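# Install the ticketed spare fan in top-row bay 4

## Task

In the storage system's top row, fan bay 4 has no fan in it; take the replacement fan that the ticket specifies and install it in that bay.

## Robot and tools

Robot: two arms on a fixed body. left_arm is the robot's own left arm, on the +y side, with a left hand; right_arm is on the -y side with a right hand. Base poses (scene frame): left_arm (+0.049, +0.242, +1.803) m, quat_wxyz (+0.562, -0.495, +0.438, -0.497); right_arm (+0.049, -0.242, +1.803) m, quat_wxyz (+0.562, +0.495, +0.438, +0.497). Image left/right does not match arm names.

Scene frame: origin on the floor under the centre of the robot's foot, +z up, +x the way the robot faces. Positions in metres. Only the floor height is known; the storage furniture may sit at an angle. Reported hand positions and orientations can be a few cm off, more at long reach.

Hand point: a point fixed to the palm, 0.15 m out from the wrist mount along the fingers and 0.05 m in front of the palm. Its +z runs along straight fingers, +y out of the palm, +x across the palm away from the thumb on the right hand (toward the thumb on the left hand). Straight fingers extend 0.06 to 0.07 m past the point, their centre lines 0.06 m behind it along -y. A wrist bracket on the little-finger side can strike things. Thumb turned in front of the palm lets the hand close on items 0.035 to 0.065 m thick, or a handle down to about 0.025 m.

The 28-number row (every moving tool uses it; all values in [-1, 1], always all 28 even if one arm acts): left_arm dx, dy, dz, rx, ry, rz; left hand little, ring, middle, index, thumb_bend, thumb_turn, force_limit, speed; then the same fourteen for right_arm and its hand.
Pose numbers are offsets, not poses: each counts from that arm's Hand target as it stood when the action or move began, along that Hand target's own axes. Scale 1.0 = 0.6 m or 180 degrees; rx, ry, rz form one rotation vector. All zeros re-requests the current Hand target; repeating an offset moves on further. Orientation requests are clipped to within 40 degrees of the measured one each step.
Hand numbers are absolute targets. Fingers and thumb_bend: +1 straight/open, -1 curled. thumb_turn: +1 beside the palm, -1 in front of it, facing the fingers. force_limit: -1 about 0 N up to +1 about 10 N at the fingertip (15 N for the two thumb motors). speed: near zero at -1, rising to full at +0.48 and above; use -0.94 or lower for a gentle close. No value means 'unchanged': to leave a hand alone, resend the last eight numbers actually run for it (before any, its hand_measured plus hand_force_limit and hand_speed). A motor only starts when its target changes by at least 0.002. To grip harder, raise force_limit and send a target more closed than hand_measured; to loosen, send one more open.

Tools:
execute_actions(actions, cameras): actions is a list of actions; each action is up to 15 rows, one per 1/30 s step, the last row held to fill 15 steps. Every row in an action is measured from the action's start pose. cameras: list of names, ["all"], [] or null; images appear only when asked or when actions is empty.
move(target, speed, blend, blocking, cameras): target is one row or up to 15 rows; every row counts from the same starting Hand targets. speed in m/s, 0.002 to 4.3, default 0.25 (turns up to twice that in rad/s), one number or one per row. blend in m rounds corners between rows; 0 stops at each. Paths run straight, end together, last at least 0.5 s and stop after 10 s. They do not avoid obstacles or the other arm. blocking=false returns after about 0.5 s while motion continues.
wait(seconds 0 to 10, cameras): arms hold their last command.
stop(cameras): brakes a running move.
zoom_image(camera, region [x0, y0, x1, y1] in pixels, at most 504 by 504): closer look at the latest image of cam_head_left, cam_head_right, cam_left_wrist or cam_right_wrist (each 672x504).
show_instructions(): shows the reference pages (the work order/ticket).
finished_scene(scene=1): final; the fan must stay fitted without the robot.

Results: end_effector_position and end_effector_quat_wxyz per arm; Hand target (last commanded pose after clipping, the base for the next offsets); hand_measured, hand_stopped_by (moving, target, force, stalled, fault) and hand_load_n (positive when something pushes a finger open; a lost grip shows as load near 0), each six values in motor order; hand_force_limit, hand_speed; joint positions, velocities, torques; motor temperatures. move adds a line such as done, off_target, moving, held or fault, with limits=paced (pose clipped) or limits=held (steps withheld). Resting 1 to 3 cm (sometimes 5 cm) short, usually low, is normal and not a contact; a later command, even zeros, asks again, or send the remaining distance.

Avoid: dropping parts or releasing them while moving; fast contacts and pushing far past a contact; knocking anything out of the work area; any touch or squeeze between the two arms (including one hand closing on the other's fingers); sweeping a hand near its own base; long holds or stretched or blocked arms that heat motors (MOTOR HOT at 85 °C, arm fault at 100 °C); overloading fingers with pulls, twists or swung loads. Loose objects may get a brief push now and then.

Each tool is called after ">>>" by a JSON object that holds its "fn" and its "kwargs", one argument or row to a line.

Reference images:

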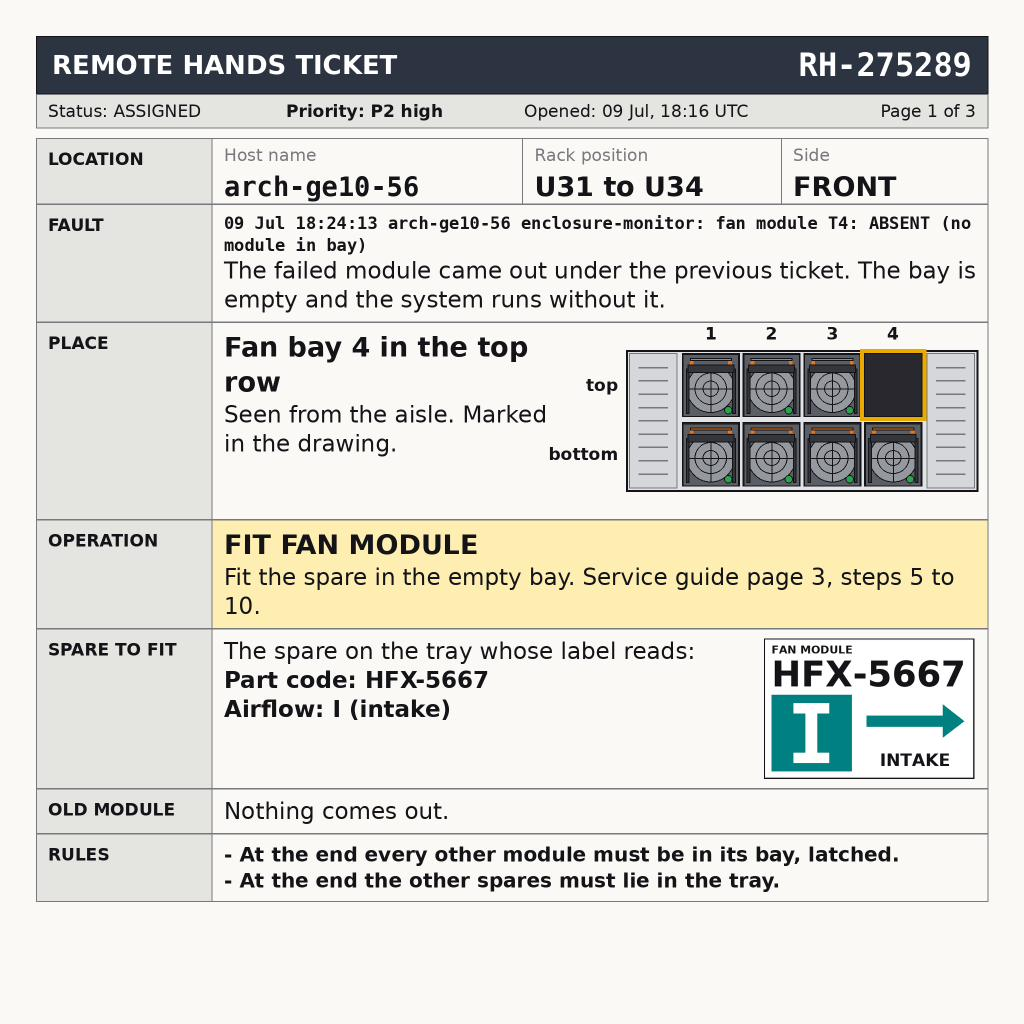

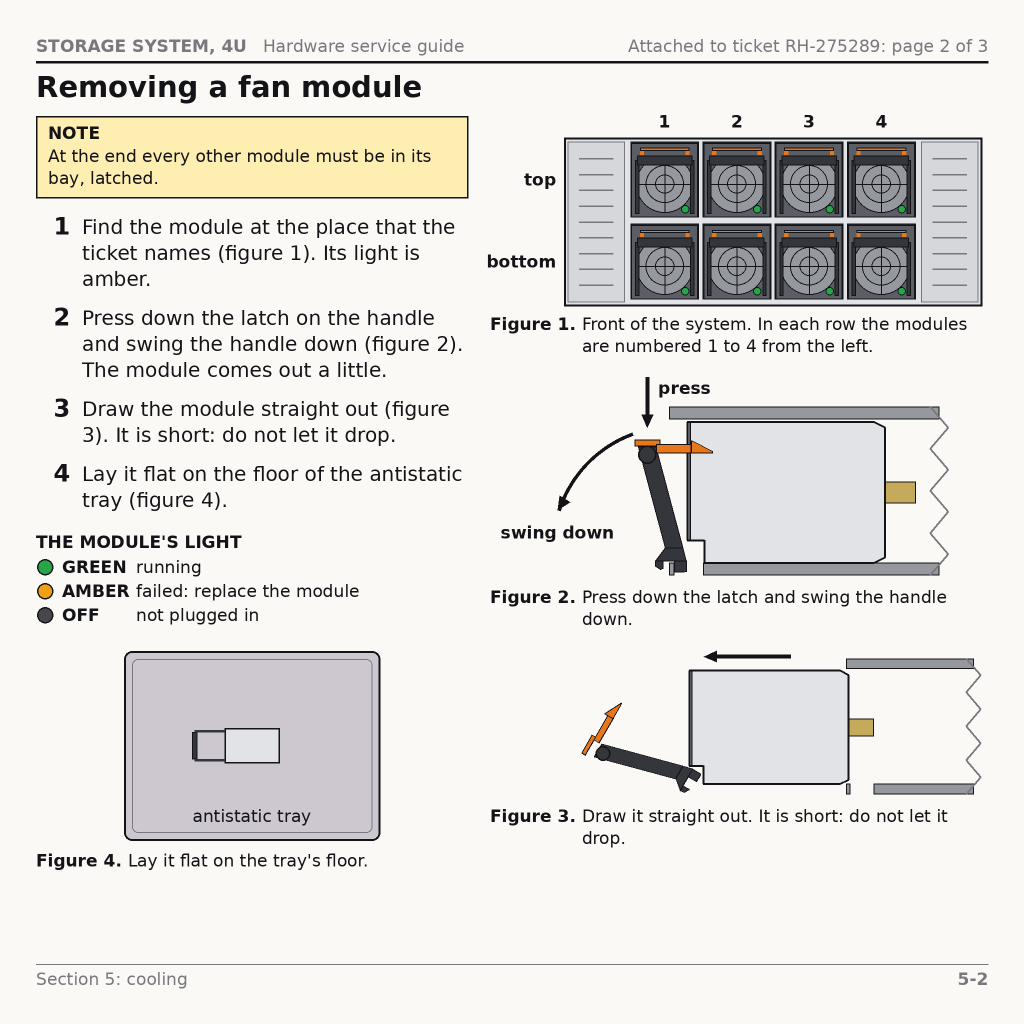

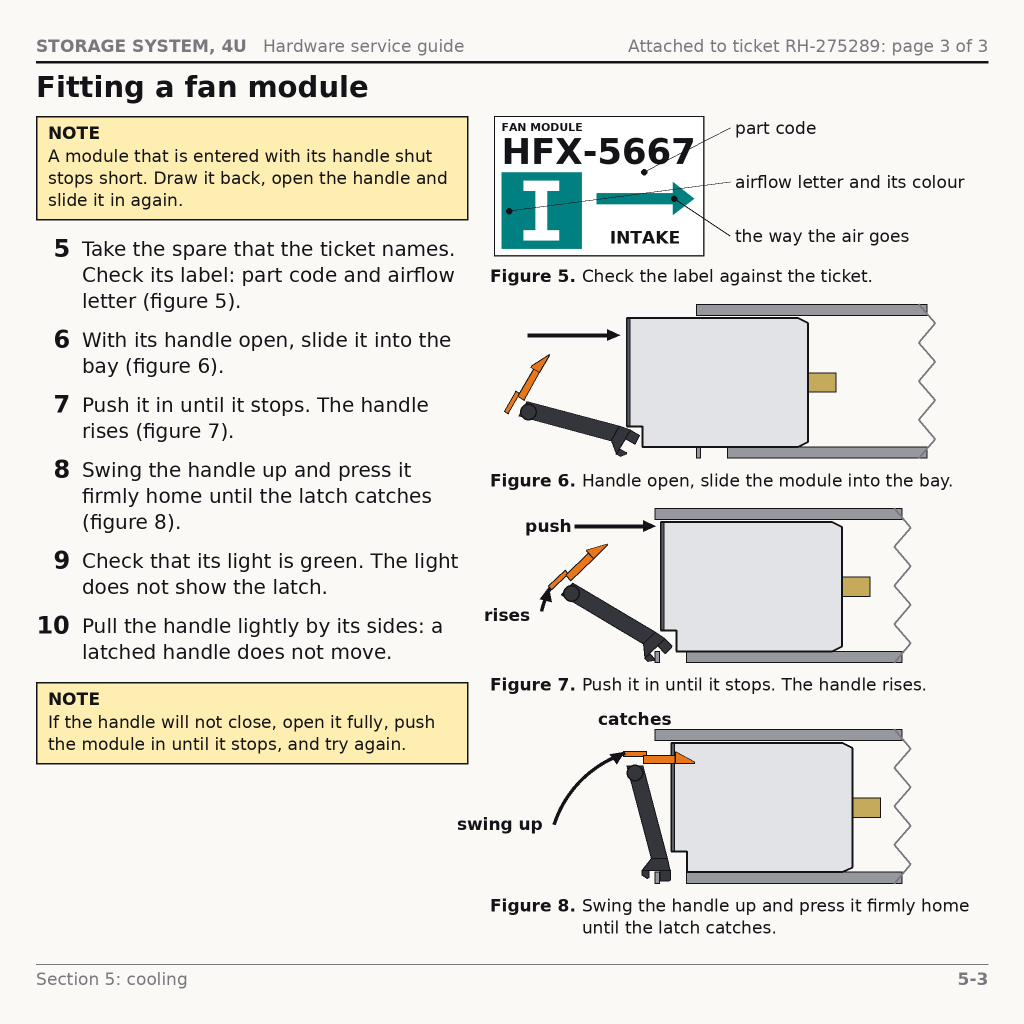

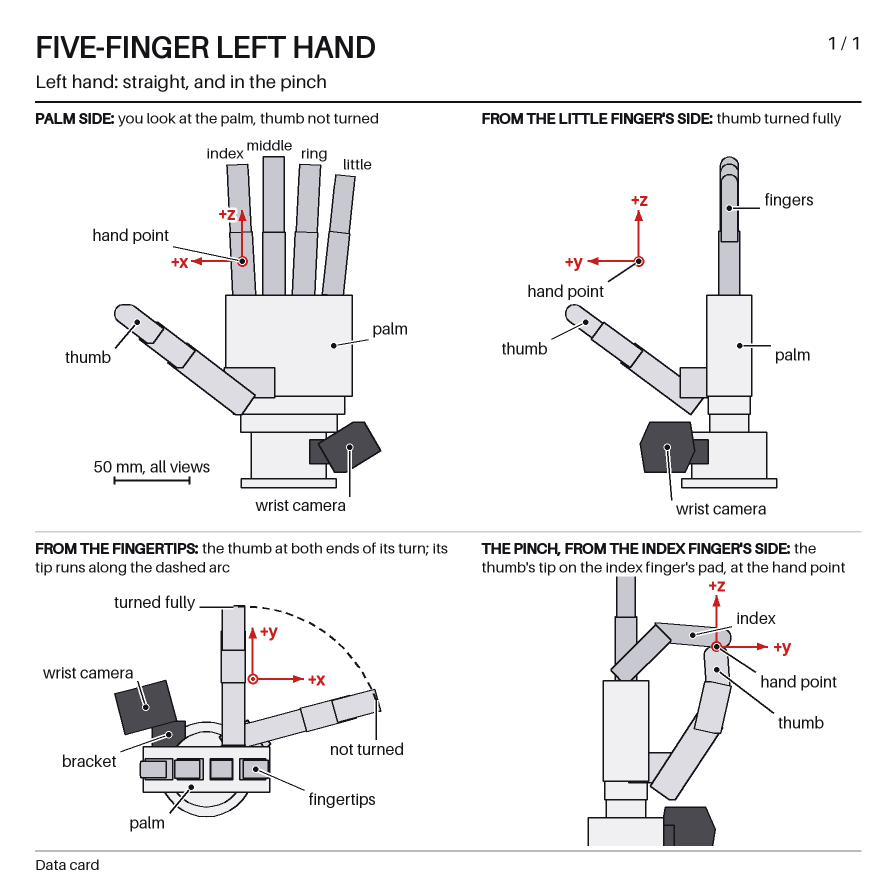

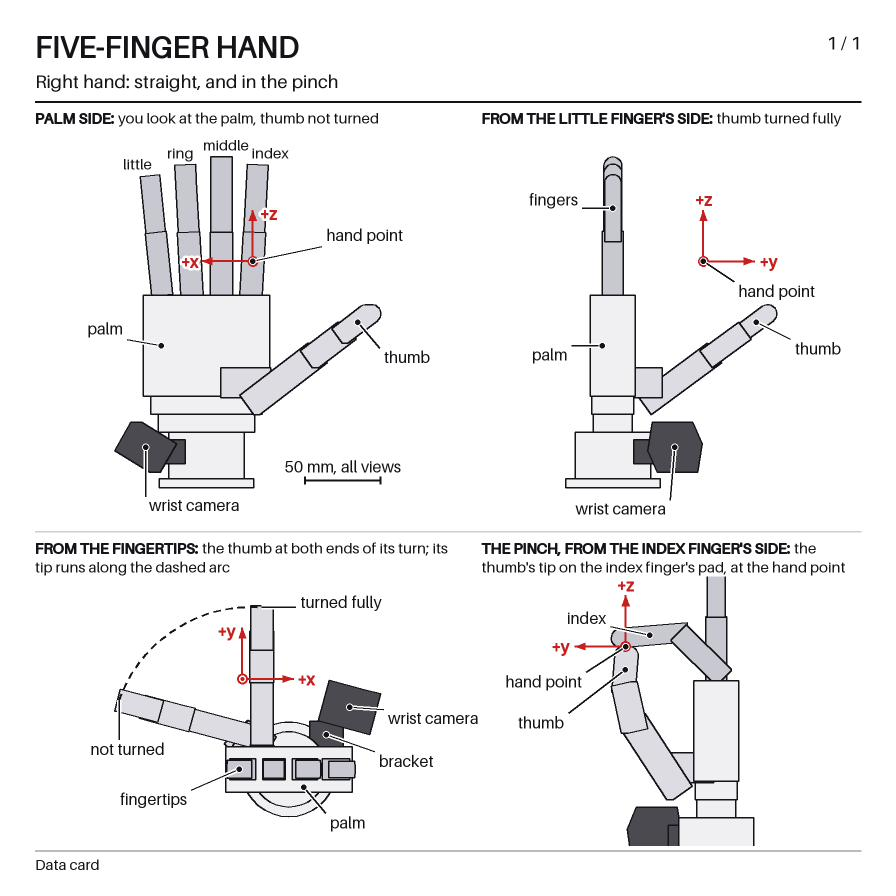

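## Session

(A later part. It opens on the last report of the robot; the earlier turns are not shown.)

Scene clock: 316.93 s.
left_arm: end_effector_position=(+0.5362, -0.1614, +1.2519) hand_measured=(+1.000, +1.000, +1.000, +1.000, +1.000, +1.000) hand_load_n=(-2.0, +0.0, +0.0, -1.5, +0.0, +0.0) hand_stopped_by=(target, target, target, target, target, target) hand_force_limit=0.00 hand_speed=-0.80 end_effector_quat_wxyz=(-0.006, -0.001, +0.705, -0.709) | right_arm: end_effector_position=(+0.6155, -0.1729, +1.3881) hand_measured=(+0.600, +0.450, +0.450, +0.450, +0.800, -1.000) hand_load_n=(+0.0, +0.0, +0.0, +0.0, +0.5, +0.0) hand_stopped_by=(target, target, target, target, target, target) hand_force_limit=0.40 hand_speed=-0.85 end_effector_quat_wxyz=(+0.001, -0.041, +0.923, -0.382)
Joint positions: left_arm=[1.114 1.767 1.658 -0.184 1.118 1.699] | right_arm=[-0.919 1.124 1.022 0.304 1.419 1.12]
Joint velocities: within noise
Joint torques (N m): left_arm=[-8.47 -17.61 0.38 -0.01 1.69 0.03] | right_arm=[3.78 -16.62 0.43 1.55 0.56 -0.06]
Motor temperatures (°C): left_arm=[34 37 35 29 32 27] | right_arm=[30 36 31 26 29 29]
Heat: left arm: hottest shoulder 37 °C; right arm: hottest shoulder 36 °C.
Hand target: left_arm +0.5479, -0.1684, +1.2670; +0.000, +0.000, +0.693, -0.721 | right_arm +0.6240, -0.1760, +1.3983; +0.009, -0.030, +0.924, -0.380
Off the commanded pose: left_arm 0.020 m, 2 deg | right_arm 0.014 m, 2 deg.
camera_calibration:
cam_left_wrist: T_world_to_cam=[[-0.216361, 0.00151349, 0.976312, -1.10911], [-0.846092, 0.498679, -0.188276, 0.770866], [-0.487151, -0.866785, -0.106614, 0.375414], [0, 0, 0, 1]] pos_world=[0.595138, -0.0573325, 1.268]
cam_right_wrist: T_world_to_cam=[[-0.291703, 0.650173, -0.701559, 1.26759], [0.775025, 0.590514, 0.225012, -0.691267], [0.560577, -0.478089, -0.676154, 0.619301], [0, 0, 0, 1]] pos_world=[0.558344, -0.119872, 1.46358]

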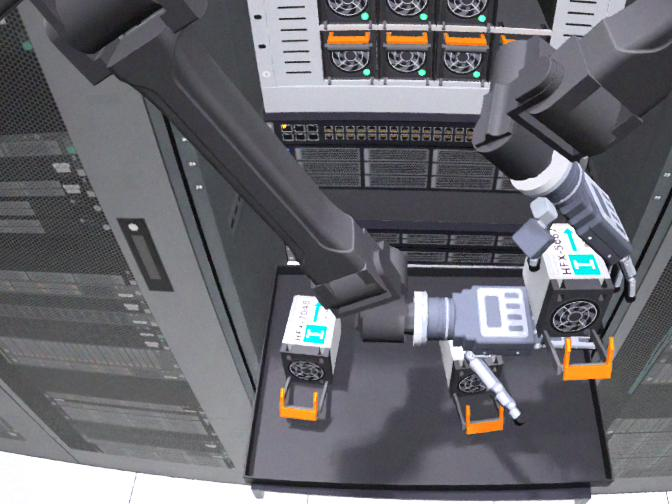

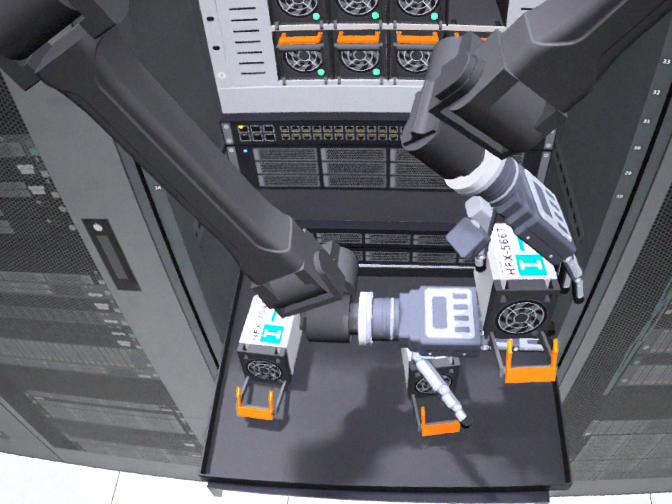

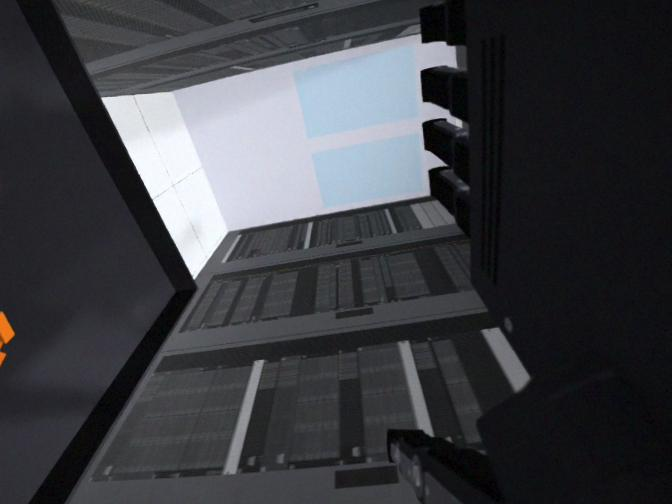

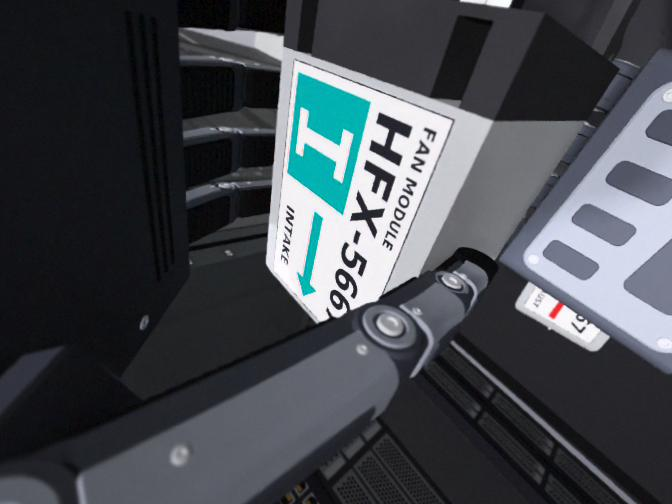

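>>> {"fn": "execute_actions", "kwargs": {
  "actions": [
    [[0,0,0,0,0,0,1,1,1,1,1,1,0.0,-0.8,0,0,0,0,0,0,1,1,1,1,1.0,-1,0.4,-0.6]],
    [[0,0,0,0,0,0,1,1,1,1,1,1,0.0,-0.8,0,0,0,0,0,0,1,1,1,1,1.0,-1,0.4,-0.6]]
  ],
  "cameras": ["cam_right_wrist"]
}}

>>> {"fn": "move", "kwargs": {
  "target": [0,0,0,0,0,0,1,1,1,1,1,1,0.0,-0.8,0,-0.04,-0.04,0,0,0,1,1,1,1,1.0,-1,0.4,-0.6],
  "speed": 0.06,
  "cameras": ["cam_right_wrist","cam_head_right"]
}}

Scene clock: 319.33 s.
left_arm: end_effector_position=(+0.5362, -0.1614, +1.2519) hand_measured=(+1.000, +1.000, +1.000, +1.000, +1.000, +1.000) hand_load_n=(-2.0, +0.0, +0.0, -1.0, +0.0, +0.0) hand_stopped_by=(target, target, target, target, target, target) hand_force_limit=0.00 hand_speed=-0.80 end_effector_quat_wxyz=(-0.006, -0.001, +0.705, -0.709) | right_arm: end_effector_position=(+0.6155, -0.1730, +1.3881) hand_measured=(+1.000, +1.000, +1.000, +1.000, +1.000, -1.000) hand_load_n=(-0.5, +0.0, +0.0, -0.5, +0.0, +0.0) hand_stopped_by=(target, target, target, target, target, target) hand_force_limit=0.40 hand_speed=-0.60 end_effector_quat_wxyz=(+0.001, -0.041, +0.923, -0.383)
Joint positions: left_arm=[1.114 1.767 1.658 -0.184 1.118 1.699] | right_arm=[-0.919 1.124 1.022 0.304 1.42 1.12]
Joint torques (N m): left_arm=[-8.53 -17.55 0.38 -0.02 1.68 0.03] | right_arm=[3.37 -17.03 0.35 1.61 0.58 -0.1]
Heat: left arm: hottest shoulder 37 °C; right arm: hottest shoulder 36 °C.
Hand target: left_arm +0.5479, -0.1684, +1.2670; +0.000, +0.000, +0.693, -0.721 | right_arm +0.6239, -0.1760, +1.3982; +0.009, -0.030, +0.924, -0.380
Off the commanded pose: left_arm 0.020 m, 2 deg | right_arm 0.013 m, 2 deg.
Step readings (end_effector_position of left_arm | right_arm):
0: (+0.5362, -0.1614, +1.2519) | (+0.6155, -0.1729, +1.3881)
1: (+0.5362, -0.1614, +1.2519) | (+0.6155, -0.1729, +1.3881)
2: (+0.5362, -0.1614, +1.2519) | (+0.6155, -0.1729, +1.3881)
4: (+0.5362, -0.1614, +1.2519) | (+0.6155, -0.1729, +1.3881)
8: (+0.5362, -0.1614, +1.2519) | (+0.6155, -0.1729, +1.3881)
15: (+0.5362, -0.1614, +1.2519) | (+0.6155, -0.1729, +1.3881)
16: (+0.5362, -0.1614, +1.2519) | (+0.6155, -0.1729, +1.3881)
17: (+0.5362, -0.1614, +1.2519) | (+0.6155, -0.1729, +1.3881)
19: (+0.5362, -0.1614, +1.2519) | (+0.6155, -0.1730, +1.3881)
23: (+0.5362, -0.1614, +1.2519) | (+0.6155, -0.1730, +1.3881)
30: (+0.5362, -0.1614, +1.2519) | (+0.6155, -0.1730, +1.3881)
camera_calibration:
cam_right_wrist: T_world_to_cam=[[-0.291708, 0.649681, -0.702012, 1.2682], [0.775155, 0.590561, 0.224438, -0.690492], [0.560394, -0.478698, -0.675875, 0.61892], [0, 0, 0, 1]] pos_world=[0.558343, -0.119874, 1.46358]
Images, in order (width x height): cam_right_wrist 672x504.

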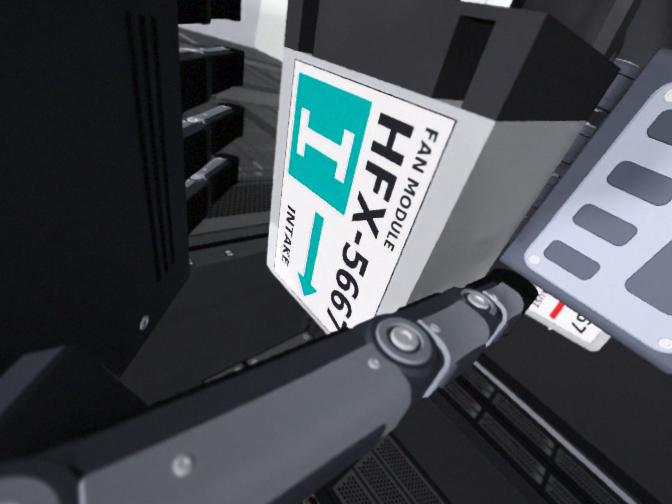

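Scene clock: 320.90 s.
left_arm: end_effector_position=(+0.5362, -0.1614, +1.2519) hand_measured=(+1.000, +1.000, +1.000, +1.000, +1.000, +1.000) hand_load_n=(-2.0, +0.0, +0.0, -1.0, +0.0, -0.5) hand_stopped_by=(target, target, target, target, target, target) hand_force_limit=0.00 hand_speed=-0.80 end_effector_quat_wxyz=(-0.006, -0.001, +0.705, -0.709) | right_arm: end_effector_position=(+0.6199, -0.1760, +1.4239) hand_measured=(+1.000, +1.000, +1.000, +1.000, +1.000, -1.000) hand_load_n=(+0.0, +0.0, +0.0, -0.5, +0.0, +0.0) hand_stopped_by=(target, target, target, target, target, target) hand_force_limit=0.40 hand_speed=-0.60 end_effector_quat_wxyz=(+0.003, -0.035, +0.923, -0.383)
Joint positions: left_arm=[1.114 1.767 1.658 -0.184 1.118 1.699] | right_arm=[-0.863 1.05 0.974 0.385 1.477 1.026]
Joint torques (N m): left_arm=[-8.47 -17.61 0.39 -0.02 1.68 0.03] | right_arm=[4.01 -15.27 0.39 1.81 0.57 -0.15]
Heat: left arm: hottest shoulder 37 °C; right arm: hottest shoulder 36 °C.
Hand target: left_arm +0.5479, -0.1684, +1.2670; +0.000, +0.000, +0.693, -0.721 | right_arm +0.6242, -0.1761, +1.4321; +0.009, -0.030, +0.924, -0.380
Off the commanded pose: left_arm 0.020 m, 2 deg | right_arm 0.009 m, 1 deg.
move: off_target (left_arm)
camera_calibration:
cam_right_wrist: T_world_to_cam=[[-0.279545, 0.651753, -0.705033, 1.29363], [0.779619, 0.582677, 0.229525, -0.711459], [0.5604, -0.485495, -0.671004, 0.631062], [0, 0, 0, 1]] pos_world=[0.562649, -0.122202, 1.4988]
Images, in order (width x height): cam_head_right 672x504, cam_right_wrist 672x504.

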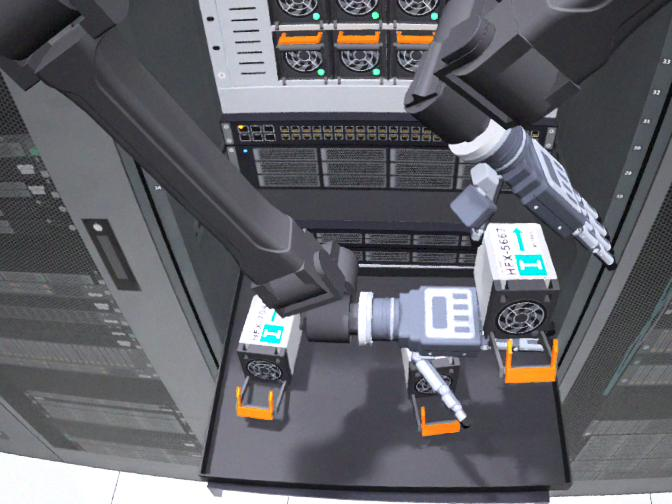

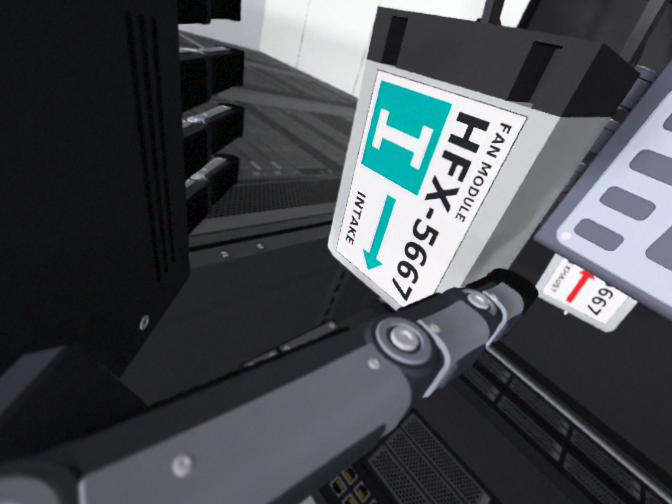

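>>> {"fn": "move", "kwargs": {
  "target": [
    [0,0,0,0,0,0,1,1,1,1,1,1,0.0,-0.8,0.0009,-0.1054,-0.1064,-0.065,-0.026,0.107,1,1,1,1,1.0,-1,0.4,-0.6],
    [0,0,0,0,0,0,1,1,1,1,1,1,0.0,-0.8,0.0077,-0.3357,-0.389,-0.3247,-0.1287,0.5368,1,1,1,1,1.0,-1,0.4,-0.6]
  ],
  "speed": [0.08,0.2],
  "blend": [0.02,0],
  "cameras": ["all"]
}}

Scene clock: 344.10 s.
left_arm: end_effector_position=(+0.5362, -0.1614, +1.2519) hand_measured=(+1.000, +1.000, +1.000, +1.000, +1.000, +1.000) hand_load_n=(-2.0, +0.0, +0.0, -1.0, +0.0, +0.0) hand_stopped_by=(target, target, target, target, target, target) hand_force_limit=0.00 hand_speed=-0.80 end_effector_quat_wxyz=(-0.006, -0.001, +0.705, -0.709) | right_arm: end_effector_position=(+0.6212, -0.1491, +1.7345) hand_measured=(+1.000, +1.000, +1.000, +1.000, +1.000, -1.000) hand_load_n=(+0.0, +0.0, +0.0, +0.0, +0.0, -0.5) hand_stopped_by=(target, target, target, target, target, target) hand_force_limit=0.40 hand_speed=-0.60 end_effector_quat_wxyz=(+0.375, +0.524, +0.722, +0.255)
Joint positions: left_arm=[1.114 1.767 1.658 -0.184 1.118 1.699] | right_arm=[-0.333 0.707 0.332 1.56 0.674 1.67]
Joint torques (N m): left_arm=[-8.47 -17.61 0.38 -0.02 1.69 0.03] | right_arm=[1.2 -5.19 -0.13 1.91 -0.76 0]
Heat: left arm: hottest shoulder 37 °C; right arm: hottest shoulder 35 °C.
Hand target: left_arm +0.5479, -0.1684, +1.2670; +0.000, +0.000, +0.693, -0.721 | right_arm +0.6201, -0.1552, +1.7397; +0.418, +0.570, +0.677, +0.204
Off the commanded pose: left_arm 0.020 m, 2 deg | right_arm 0.008 m, 11 deg.
joint sent to its limit (right arm) — joint 4 (wrist pitch), upper limit. The joint targets are off in orientation, not in position.
move: off_target (left_arm, right_arm)
camera_calibration:
cam_left_wrist: T_world_to_cam=[[-0.216361, 0.00151349, 0.976312, -1.10911], [-0.846092, 0.498679, -0.188276, 0.770866], [-0.487151, -0.866785, -0.106614, 0.375414], [0, 0, 0, 1]] pos_world=[0.595138, -0.0573325, 1.268]
cam_right_wrist: T_world_to_cam=[[0.535752, 0.521363, 0.664192, -1.40524], [-0.192548, -0.690447, 0.697286, -1.19675], [0.822128, -0.501461, -0.269521, -0.00949266], [0, 0, 0, 1]] pos_world=[0.530234, -0.0984105, 1.76527]

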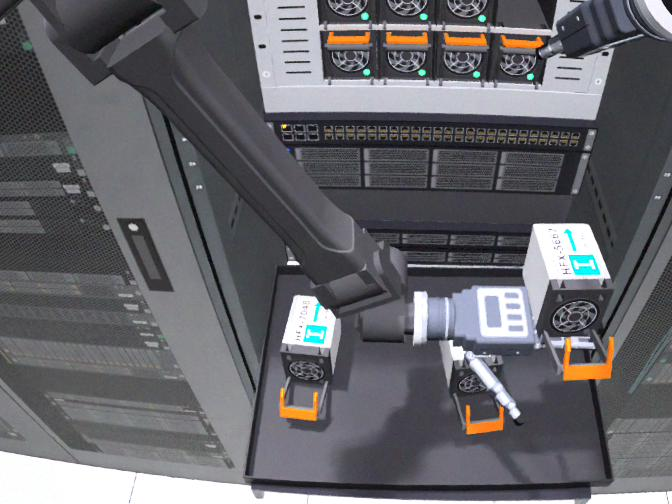

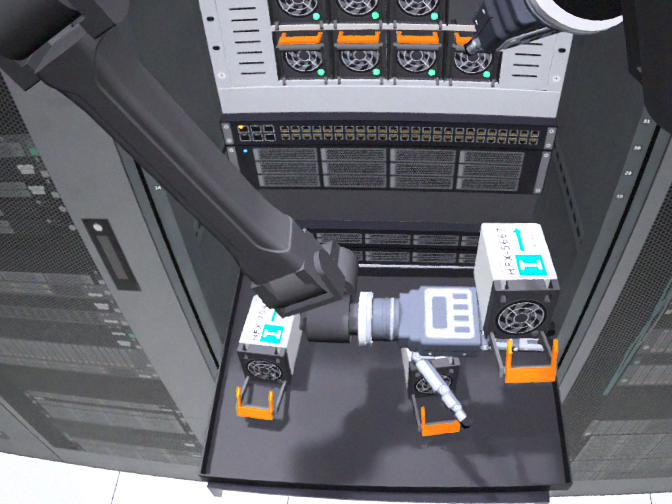

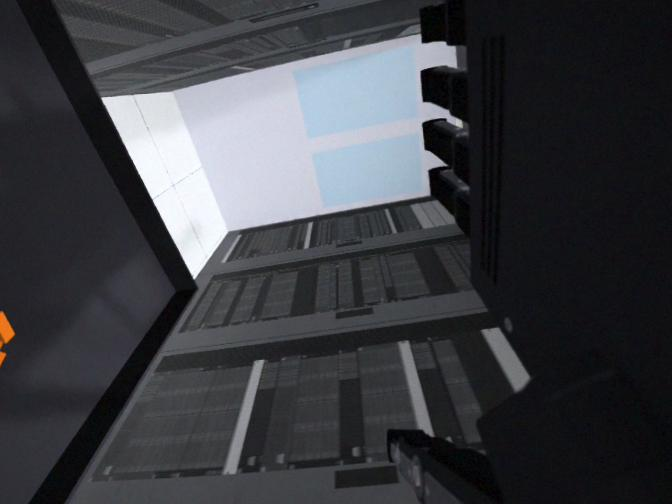

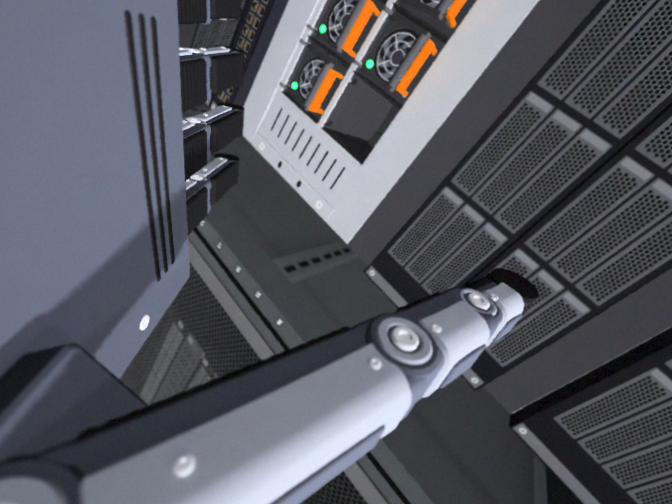

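>>> {"fn": "execute_actions", "kwargs": {
  "actions": [
    [[0,0,0,0,0,0,1,1,1,1,1,1,0.0,-0.8,0,0,0,0,0,0,-1,-1,1,1,1.0,1,0.4,0.0]],
    [[0,0,0,0,0,0,1,1,1,1,1,1,0.0,-0.8,0,0,0,0,0,0,-1,-1,1,1,1.0,1,0.4,0.0]]
  ],
  "cameras": ["cam_right_wrist"]
}}

>>> {"fn": "zoom_image", "kwargs": {
  "camera": "cam_right_wrist",
  "region": [220, 0, 472, 252]
}}

Scene clock: 345.97 s.
left_arm: end_effector_position=(+0.5362, -0.1614, +1.2519) hand_measured=(+1.000, +1.000, +1.000, +1.000, +1.000, +1.000) hand_load_n=(-2.0, +0.0, +0.0, -1.0, +0.0, +0.0) hand_stopped_by=(target, target, target, target, target, target) hand_force_limit=0.00 hand_speed=-0.80 end_effector_quat_wxyz=(-0.006, -0.001, +0.705, -0.709) | right_arm: end_effector_position=(+0.6213, -0.1495, +1.7347) hand_measured=(-1.000, -1.000, +1.000, +1.000, +1.000, +1.000) hand_load_n=(+0.5, +0.0, +0.0, +0.0, +0.0, +0.0) hand_stopped_by=(target, target, target, target, target, target) hand_force_limit=0.40 hand_speed=0.00 end_effector_quat_wxyz=(+0.375, +0.525, +0.721, +0.255)
Joint positions: left_arm=[1.114 1.767 1.658 -0.184 1.118 1.699] | right_arm=[-0.333 0.706 0.332 1.56 0.673 1.672]
Joint torques (N m): left_arm=[-8.41 -17.61 0.39 -0.01 1.69 0.03] | right_arm=[0.85 -5.6 -0.05 1.85 -0.78 -0.01]
Heat: left arm: hottest shoulder 37 °C; right arm: hottest shoulder 35 °C.
Hand target: left_arm +0.5479, -0.1684, +1.2670; +0.000, +0.000, +0.693, -0.721 | right_arm +0.6201, -0.1552, +1.7398; +0.418, +0.570, +0.677, +0.204
Off the commanded pose: left_arm 0.020 m, 2 deg | right_arm 0.008 m, 11 deg.
joint sent to its limit (right arm) — joint 4 (wrist pitch), upper limit. The joint targets are off in orientation, not in position.
Step readings (end_effector_position of left_arm | right_arm):
0: (+0.5362, -0.1614, +1.2519) | (+0.6212, -0.1491, +1.7345)
1: (+0.5362, -0.1614, +1.2519) | (+0.6212, -0.1491, +1.7345)
2: (+0.5362, -0.1614, +1.2519) | (+0.6212, -0.1491, +1.7345)
4: (+0.5362, -0.1614, +1.2519) | (+0.6212, -0.1492, +1.7345)
8: (+0.5362, -0.1614, +1.2519) | (+0.6212, -0.1493, +1.7346)
15: (+0.5362, -0.1614, +1.2519) | (+0.6213, -0.1495, +1.7347)
16: (+0.5362, -0.1614, +1.2519) | (+0.6213, -0.1495, +1.7347)
17: (+0.5362, -0.1614, +1.2519) | (+0.6213, -0.1495, +1.7347)
19: (+0.5362, -0.1614, +1.2519) | (+0.6213, -0.1495, +1.7347)
23: (+0.5362, -0.1614, +1.2519) | (+0.6213, -0.1495, +1.7347)
30: (+0.5362, -0.1614, +1.2519) | (+0.6213, -0.1495, +1.7347)
camera_calibration:
cam_right_wrist: T_world_to_cam=[[0.536245, 0.518921, 0.665705, -1.40861], [-0.194521, -0.691484, 0.695709, -1.19333], [0.821342, -0.502564, -0.269864, -0.00876393], [0, 0, 0, 1]] pos_world=[0.53043, -0.098616, 1.76556]
Images, in order (width x height): cam_right_wrist 672x504.

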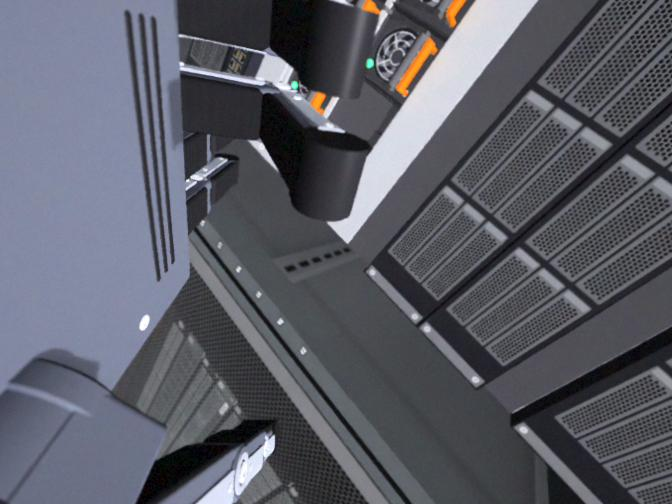

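Scaled by 2.000 from the camera's 672x504 image, which has a finer 960x720 frame.

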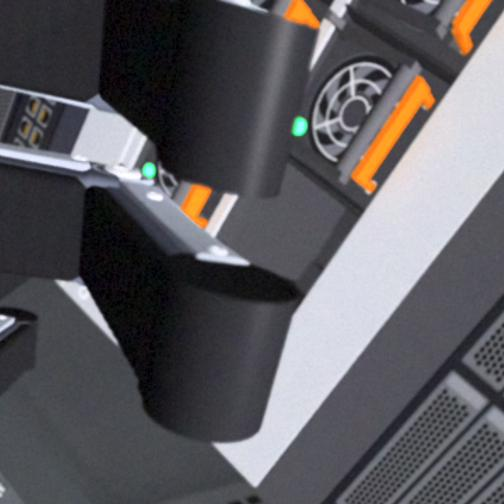

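>>> {"fn": "execute_actions", "kwargs": {
  "actions": [
    [[0,0,0,0,0,0,1,1,1,1,1,1,0.0,-0.8,0,0,0,0,0,0,1,1,1,1,1.0,1,0.4,0.0]],
    [[0,0,0,0,0,0,1,1,1,1,1,1,0.0,-0.8,0,0,0,0,0,0,1,1,1,1,1.0,1,0.4,0.0]]
  ],
  "cameras": ["cam_right_wrist"]
}}

>>> {"fn": "zoom_image", "kwargs": {
  "camera": "cam_right_wrist",
  "region": [240, 0, 492, 190]
}}

Scene clock: 347.70 s.
left_arm: end_effector_position=(+0.5362, -0.1614, +1.2519) hand_measured=(+1.000, +1.000, +1.000, +1.000, +1.000, +1.000) hand_load_n=(-2.0, +0.0, +0.0, -1.0, +0.0, -0.5) hand_stopped_by=(target, target, target, target, target, target) hand_force_limit=0.00 hand_speed=-0.80 end_effector_quat_wxyz=(-0.006, -0.001, +0.705, -0.709) | right_arm: end_effector_position=(+0.6213, -0.1495, +1.7347) hand_measured=(+1.000, +1.000, +1.000, +1.000, +1.000, +1.000) hand_load_n=(+0.0, +0.0, +0.0, +0.0, +0.0, +0.0) hand_stopped_by=(target, target, target, target, target, target) hand_force_limit=0.40 hand_speed=0.00 end_effector_quat_wxyz=(+0.375, +0.525, +0.721, +0.255)
Joint positions: left_arm=[1.114 1.767 1.658 -0.184 1.118 1.699] | right_arm=[-0.333 0.706 0.332 1.56 0.673 1.672]
Joint torques (N m): left_arm=[-8.47 -17.55 0.38 -0.03 1.68 0.03] | right_arm=[0.44 -5.07 -0.09 1.8 -0.78 0.01]
Heat: left arm: hottest shoulder 37 °C; right arm: hottest shoulder 35 °C.
Hand target: left_arm +0.5479, -0.1684, +1.2670; +0.000, +0.000, +0.693, -0.721 | right_arm +0.6201, -0.1553, +1.7397; +0.418, +0.570, +0.677, +0.204
Off the commanded pose: left_arm 0.020 m, 2 deg | right_arm 0.008 m, 11 deg.
joint sent to its limit (right arm) — joint 4 (wrist pitch), upper limit. The joint targets are off in orientation, not in position.
Step readings (end_effector_position of left_arm | right_arm):
0: (+0.5362, -0.1614, +1.2519) | (+0.6213, -0.1495, +1.7347)
1: (+0.5362, -0.1614, +1.2519) | (+0.6213, -0.1495, +1.7347)
2: (+0.5362, -0.1614, +1.2519) | (+0.6213, -0.1495, +1.7347)
4: (+0.5362, -0.1614, +1.2519) | (+0.6213, -0.1495, +1.7347)
8: (+0.5362, -0.1614, +1.2519) | (+0.6213, -0.1495, +1.7347)
15: (+0.5362, -0.1614, +1.2519) | (+0.6213, -0.1495, +1.7347)
16: (+0.5362, -0.1614, +1.2519) | (+0.6213, -0.1495, +1.7347)
17: (+0.5362, -0.1614, +1.2519) | (+0.6213, -0.1495, +1.7347)
19: (+0.5362, -0.1614, +1.2519) | (+0.6213, -0.1495, +1.7347)
23: (+0.5362, -0.1614, +1.2519) | (+0.6213, -0.1495, +1.7347)
30: (+0.5362, -0.1614, +1.2519) | (+0.6213, -0.1495, +1.7347)
camera_calibration:
cam_right_wrist: T_world_to_cam=[[0.536245, 0.518921, 0.665705, -1.40861], [-0.194521, -0.691484, 0.695709, -1.19333], [0.821342, -0.502564, -0.269864, -0.00876393], [0, 0, 0, 1]] pos_world=[0.53043, -0.098616, 1.76556]
Images, in order (width x height): cam_right_wrist 672x504.

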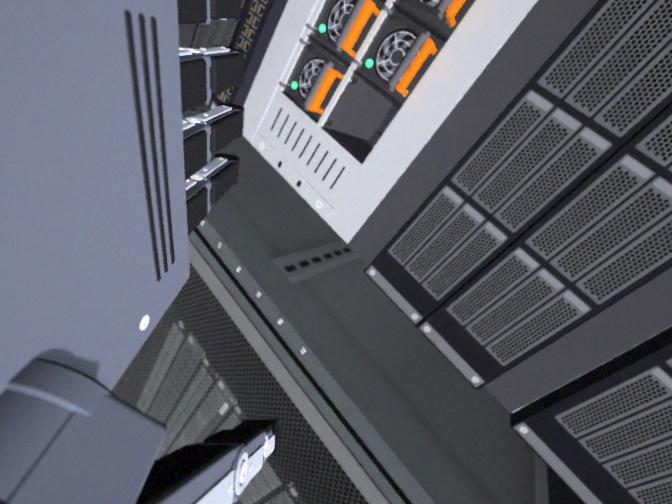

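Scaled by 2.000 from the camera's 672x504 image, which has a finer 960x720 frame.

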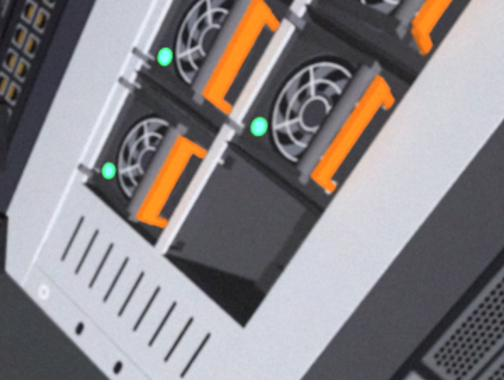

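>>> {"fn": "zoom_image", "kwargs": {
  "camera": "cam_right_wrist",
  "region": [305, 55, 425, 175]
}}

Scaled by 4.200 from the camera's 672x504 image, which has a finer 960x720 frame.

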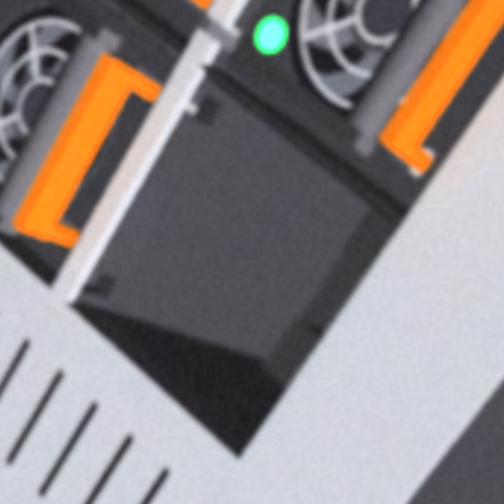

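>>> {"fn": "move", "kwargs": {
  "target": [-0.1,-0.3165,0.0125,0,0,0,1,1,1,1,1,1,0.0,-0.8,0,0,0,0,0,0,1,1,1,1,1.0,1,0.4,0.0],
  "speed": 0.08,
  "cameras": ["all"]
}}

Scene clock: 352.83 s.
left_arm: end_effector_position=(+0.5952, -0.1584, +1.4250) hand_measured=(+1.000, +1.000, +1.000, +1.000, +1.000, +1.000) hand_load_n=(-2.0, +0.0, -0.5, -1.5, +0.0, -0.5) hand_stopped_by=(target, target, target, target, target, target) hand_force_limit=0.00 hand_speed=-0.80 end_effector_quat_wxyz=(-0.008, -0.002, +0.713, -0.701) | right_arm: end_effector_position=(+0.6213, -0.1495, +1.7347) hand_measured=(+1.000, +1.000, +1.000, +1.000, +1.000, +1.000) hand_load_n=(+0.0, +0.0, +0.0, +0.0, +0.0, +0.0) hand_stopped_by=(target, target, target, target, target, target) hand_force_limit=0.40 hand_speed=0.00 end_effector_quat_wxyz=(+0.375, +0.525, +0.721, +0.255)
Joint positions: left_arm=[0.944 1.381 1.401 -0.243 0.932 1.612] | right_arm=[-0.333 0.706 0.332 1.56 0.673 1.672]
Joint torques (N m): left_arm=[-9.41 -18.96 0.84 0.13 1.66 -0.02] | right_arm=[0.44 -5.42 -0.03 1.76 -0.75 -0.01]
Heat: left arm: hottest shoulder 38 °C; right arm: hottest shoulder 34 °C.
Hand target: left_arm +0.6080, -0.1686, +1.4572; +0.000, +0.000, +0.693, -0.721 | right_arm +0.6201, -0.1553, +1.7397; +0.418, +0.570, +0.677, +0.204
Off the commanded pose: left_arm 0.036 m, 3 deg | right_arm 0.008 m, 11 deg.
joint sent to its limit (right arm) — joint 4 (wrist pitch), upper limit. The joint targets are off in orientation, not in position.
move: off_target (left_arm, right_arm)
camera_calibration:
cam_left_wrist: T_world_to_cam=[[-0.21258, -0.0195041, 0.976949, -1.27186], [-0.8455, 0.504866, -0.173898, 0.831947], [-0.489836, -0.862977, -0.123815, 0.452012], [0, 0, 0, 1]] pos_world=[0.654451, -0.0547522, 1.44318]
cam_right_wrist: T_world_to_cam=[[0.536245, 0.518921, 0.665705, -1.40861], [-0.194521, -0.691484, 0.695709, -1.19333], [0.821342, -0.502564, -0.269864, -0.00876393], [0, 0, 0, 1]] pos_world=[0.53043, -0.098616, 1.76556]

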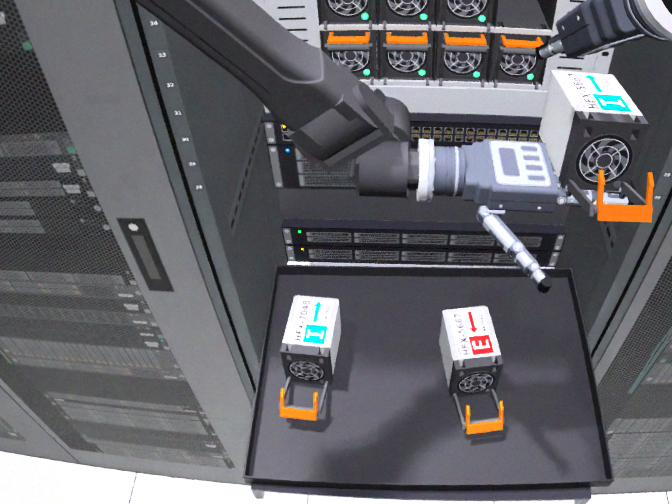

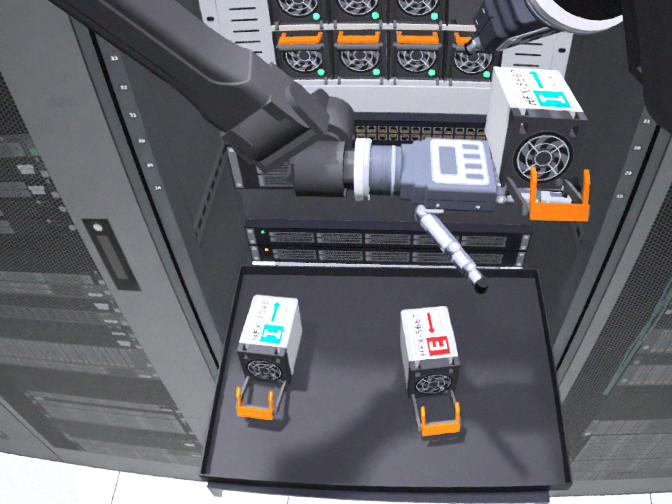

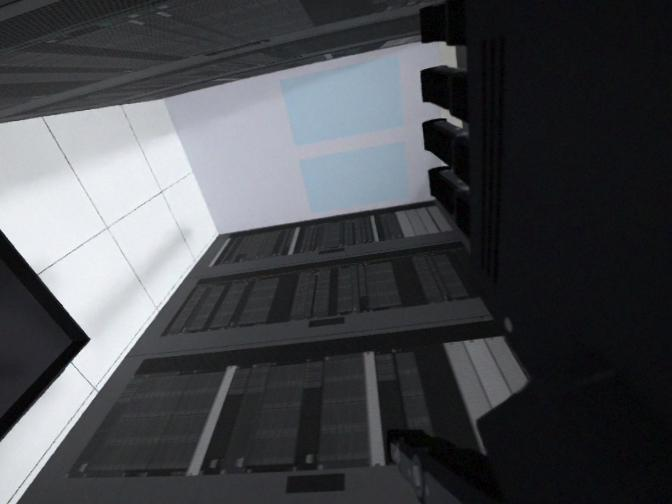

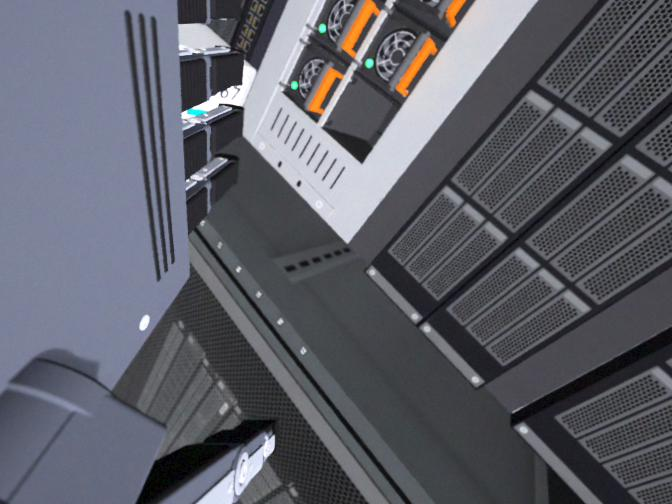

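>>> {"fn": "move", "kwargs": {
  "target": [-0.2083,-0.0395,-0.0295,0.0056,0,0.0044,1,1,1,1,1,1,0.0,-0.8,0,0,0,0,0,0,1,1,1,1,1.0,1,0.4,0.0],
  "speed": 0.08,
  "cameras": ["all"]
}}

Scene clock: 356.30 s.
left_arm: end_effector_position=(+0.7179, -0.1348, +1.4561) hand_measured=(+1.000, +1.000, +1.000, +1.000, +1.000, +1.000) hand_load_n=(-2.0, +0.0, +0.0, -1.0, +0.0, +0.0) hand_stopped_by=(target, target, target, target, target, target) hand_force_limit=0.00 hand_speed=-0.80 end_effector_quat_wxyz=(-0.008, -0.002, +0.708, -0.706) | right_arm: end_effector_position=(+0.6213, -0.1495, +1.7347) hand_measured=(+1.000, +1.000, +1.000, +1.000, +1.000, +1.000) hand_load_n=(+0.0, +0.0, +0.0, +0.0, -0.5, +0.0) hand_stopped_by=(target, target, target, target, target, target) hand_force_limit=0.40 hand_speed=0.00 end_effector_quat_wxyz=(+0.375, +0.525, +0.721, +0.255)
Joint positions: left_arm=[0.944 1.404 1.765 -0.584 0.945 1.612] | right_arm=[-0.333 0.706 0.332 1.56 0.673 1.672]
Joint torques (N m): left_arm=[-9.23 -18.55 5.09 0.13 1.87 0.11] | right_arm=[0.67 -5.07 -0.06 1.91 -0.78 0]
Heat: left arm: hottest shoulder 38 °C; right arm: hottest shoulder 34 °C.
Hand target: left_arm +0.7329, -0.1500, +1.4801; +0.005, +0.005, +0.687, -0.727 | right_arm +0.6201, -0.1553, +1.7397; +0.418, +0.570, +0.677, +0.204
Off the commanded pose: left_arm 0.032 m, 4 deg | right_arm 0.008 m, 11 deg.
joint sent to its limit (right arm) — joint 4 (wrist pitch), upper limit. The joint targets are off in orientation, not in position.
move: off_target (left_arm, right_arm)
camera_calibration:
cam_left_wrist: T_world_to_cam=[[-0.21209, -0.00699528, 0.977225, -1.27477], [-0.845967, 0.501932, -0.18001, 0.938114], [-0.489241, -0.864879, -0.112372, 0.518969], [0, 0, 0, 1]] pos_world=[0.777148, -0.0309421, 1.47293]
cam_right_wrist: T_world_to_cam=[[0.536245, 0.518921, 0.665705, -1.40861], [-0.194521, -0.691484, 0.695709, -1.19333], [0.821342, -0.502564, -0.269864, -0.00876393], [0, 0, 0, 1]] pos_world=[0.53043, -0.098616, 1.76556]

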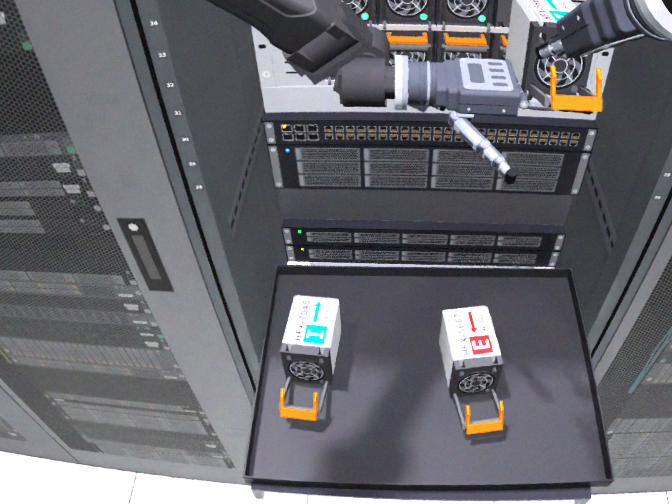

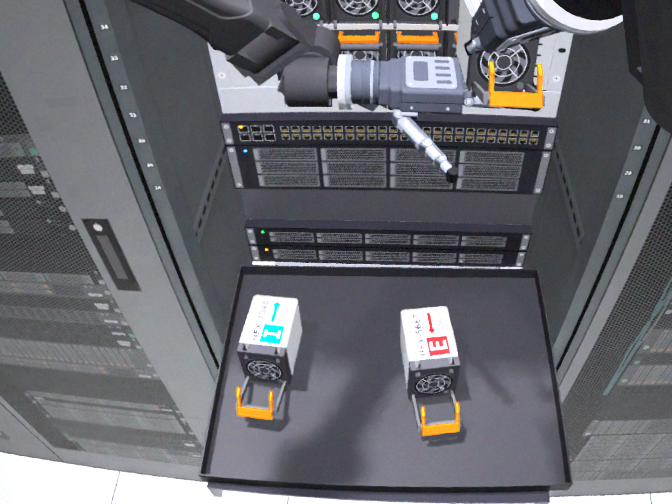

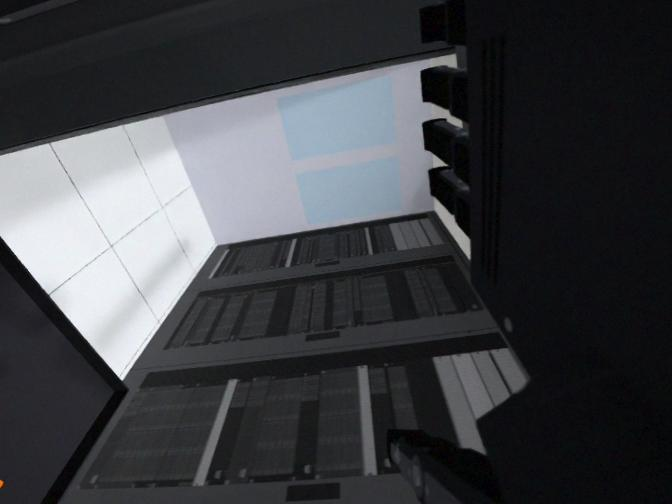

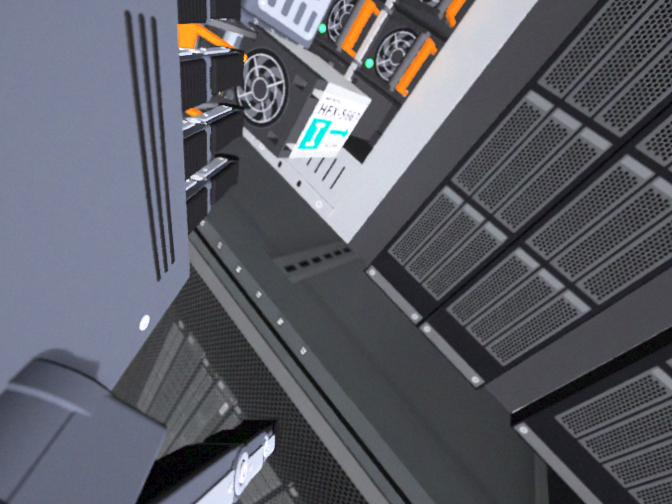

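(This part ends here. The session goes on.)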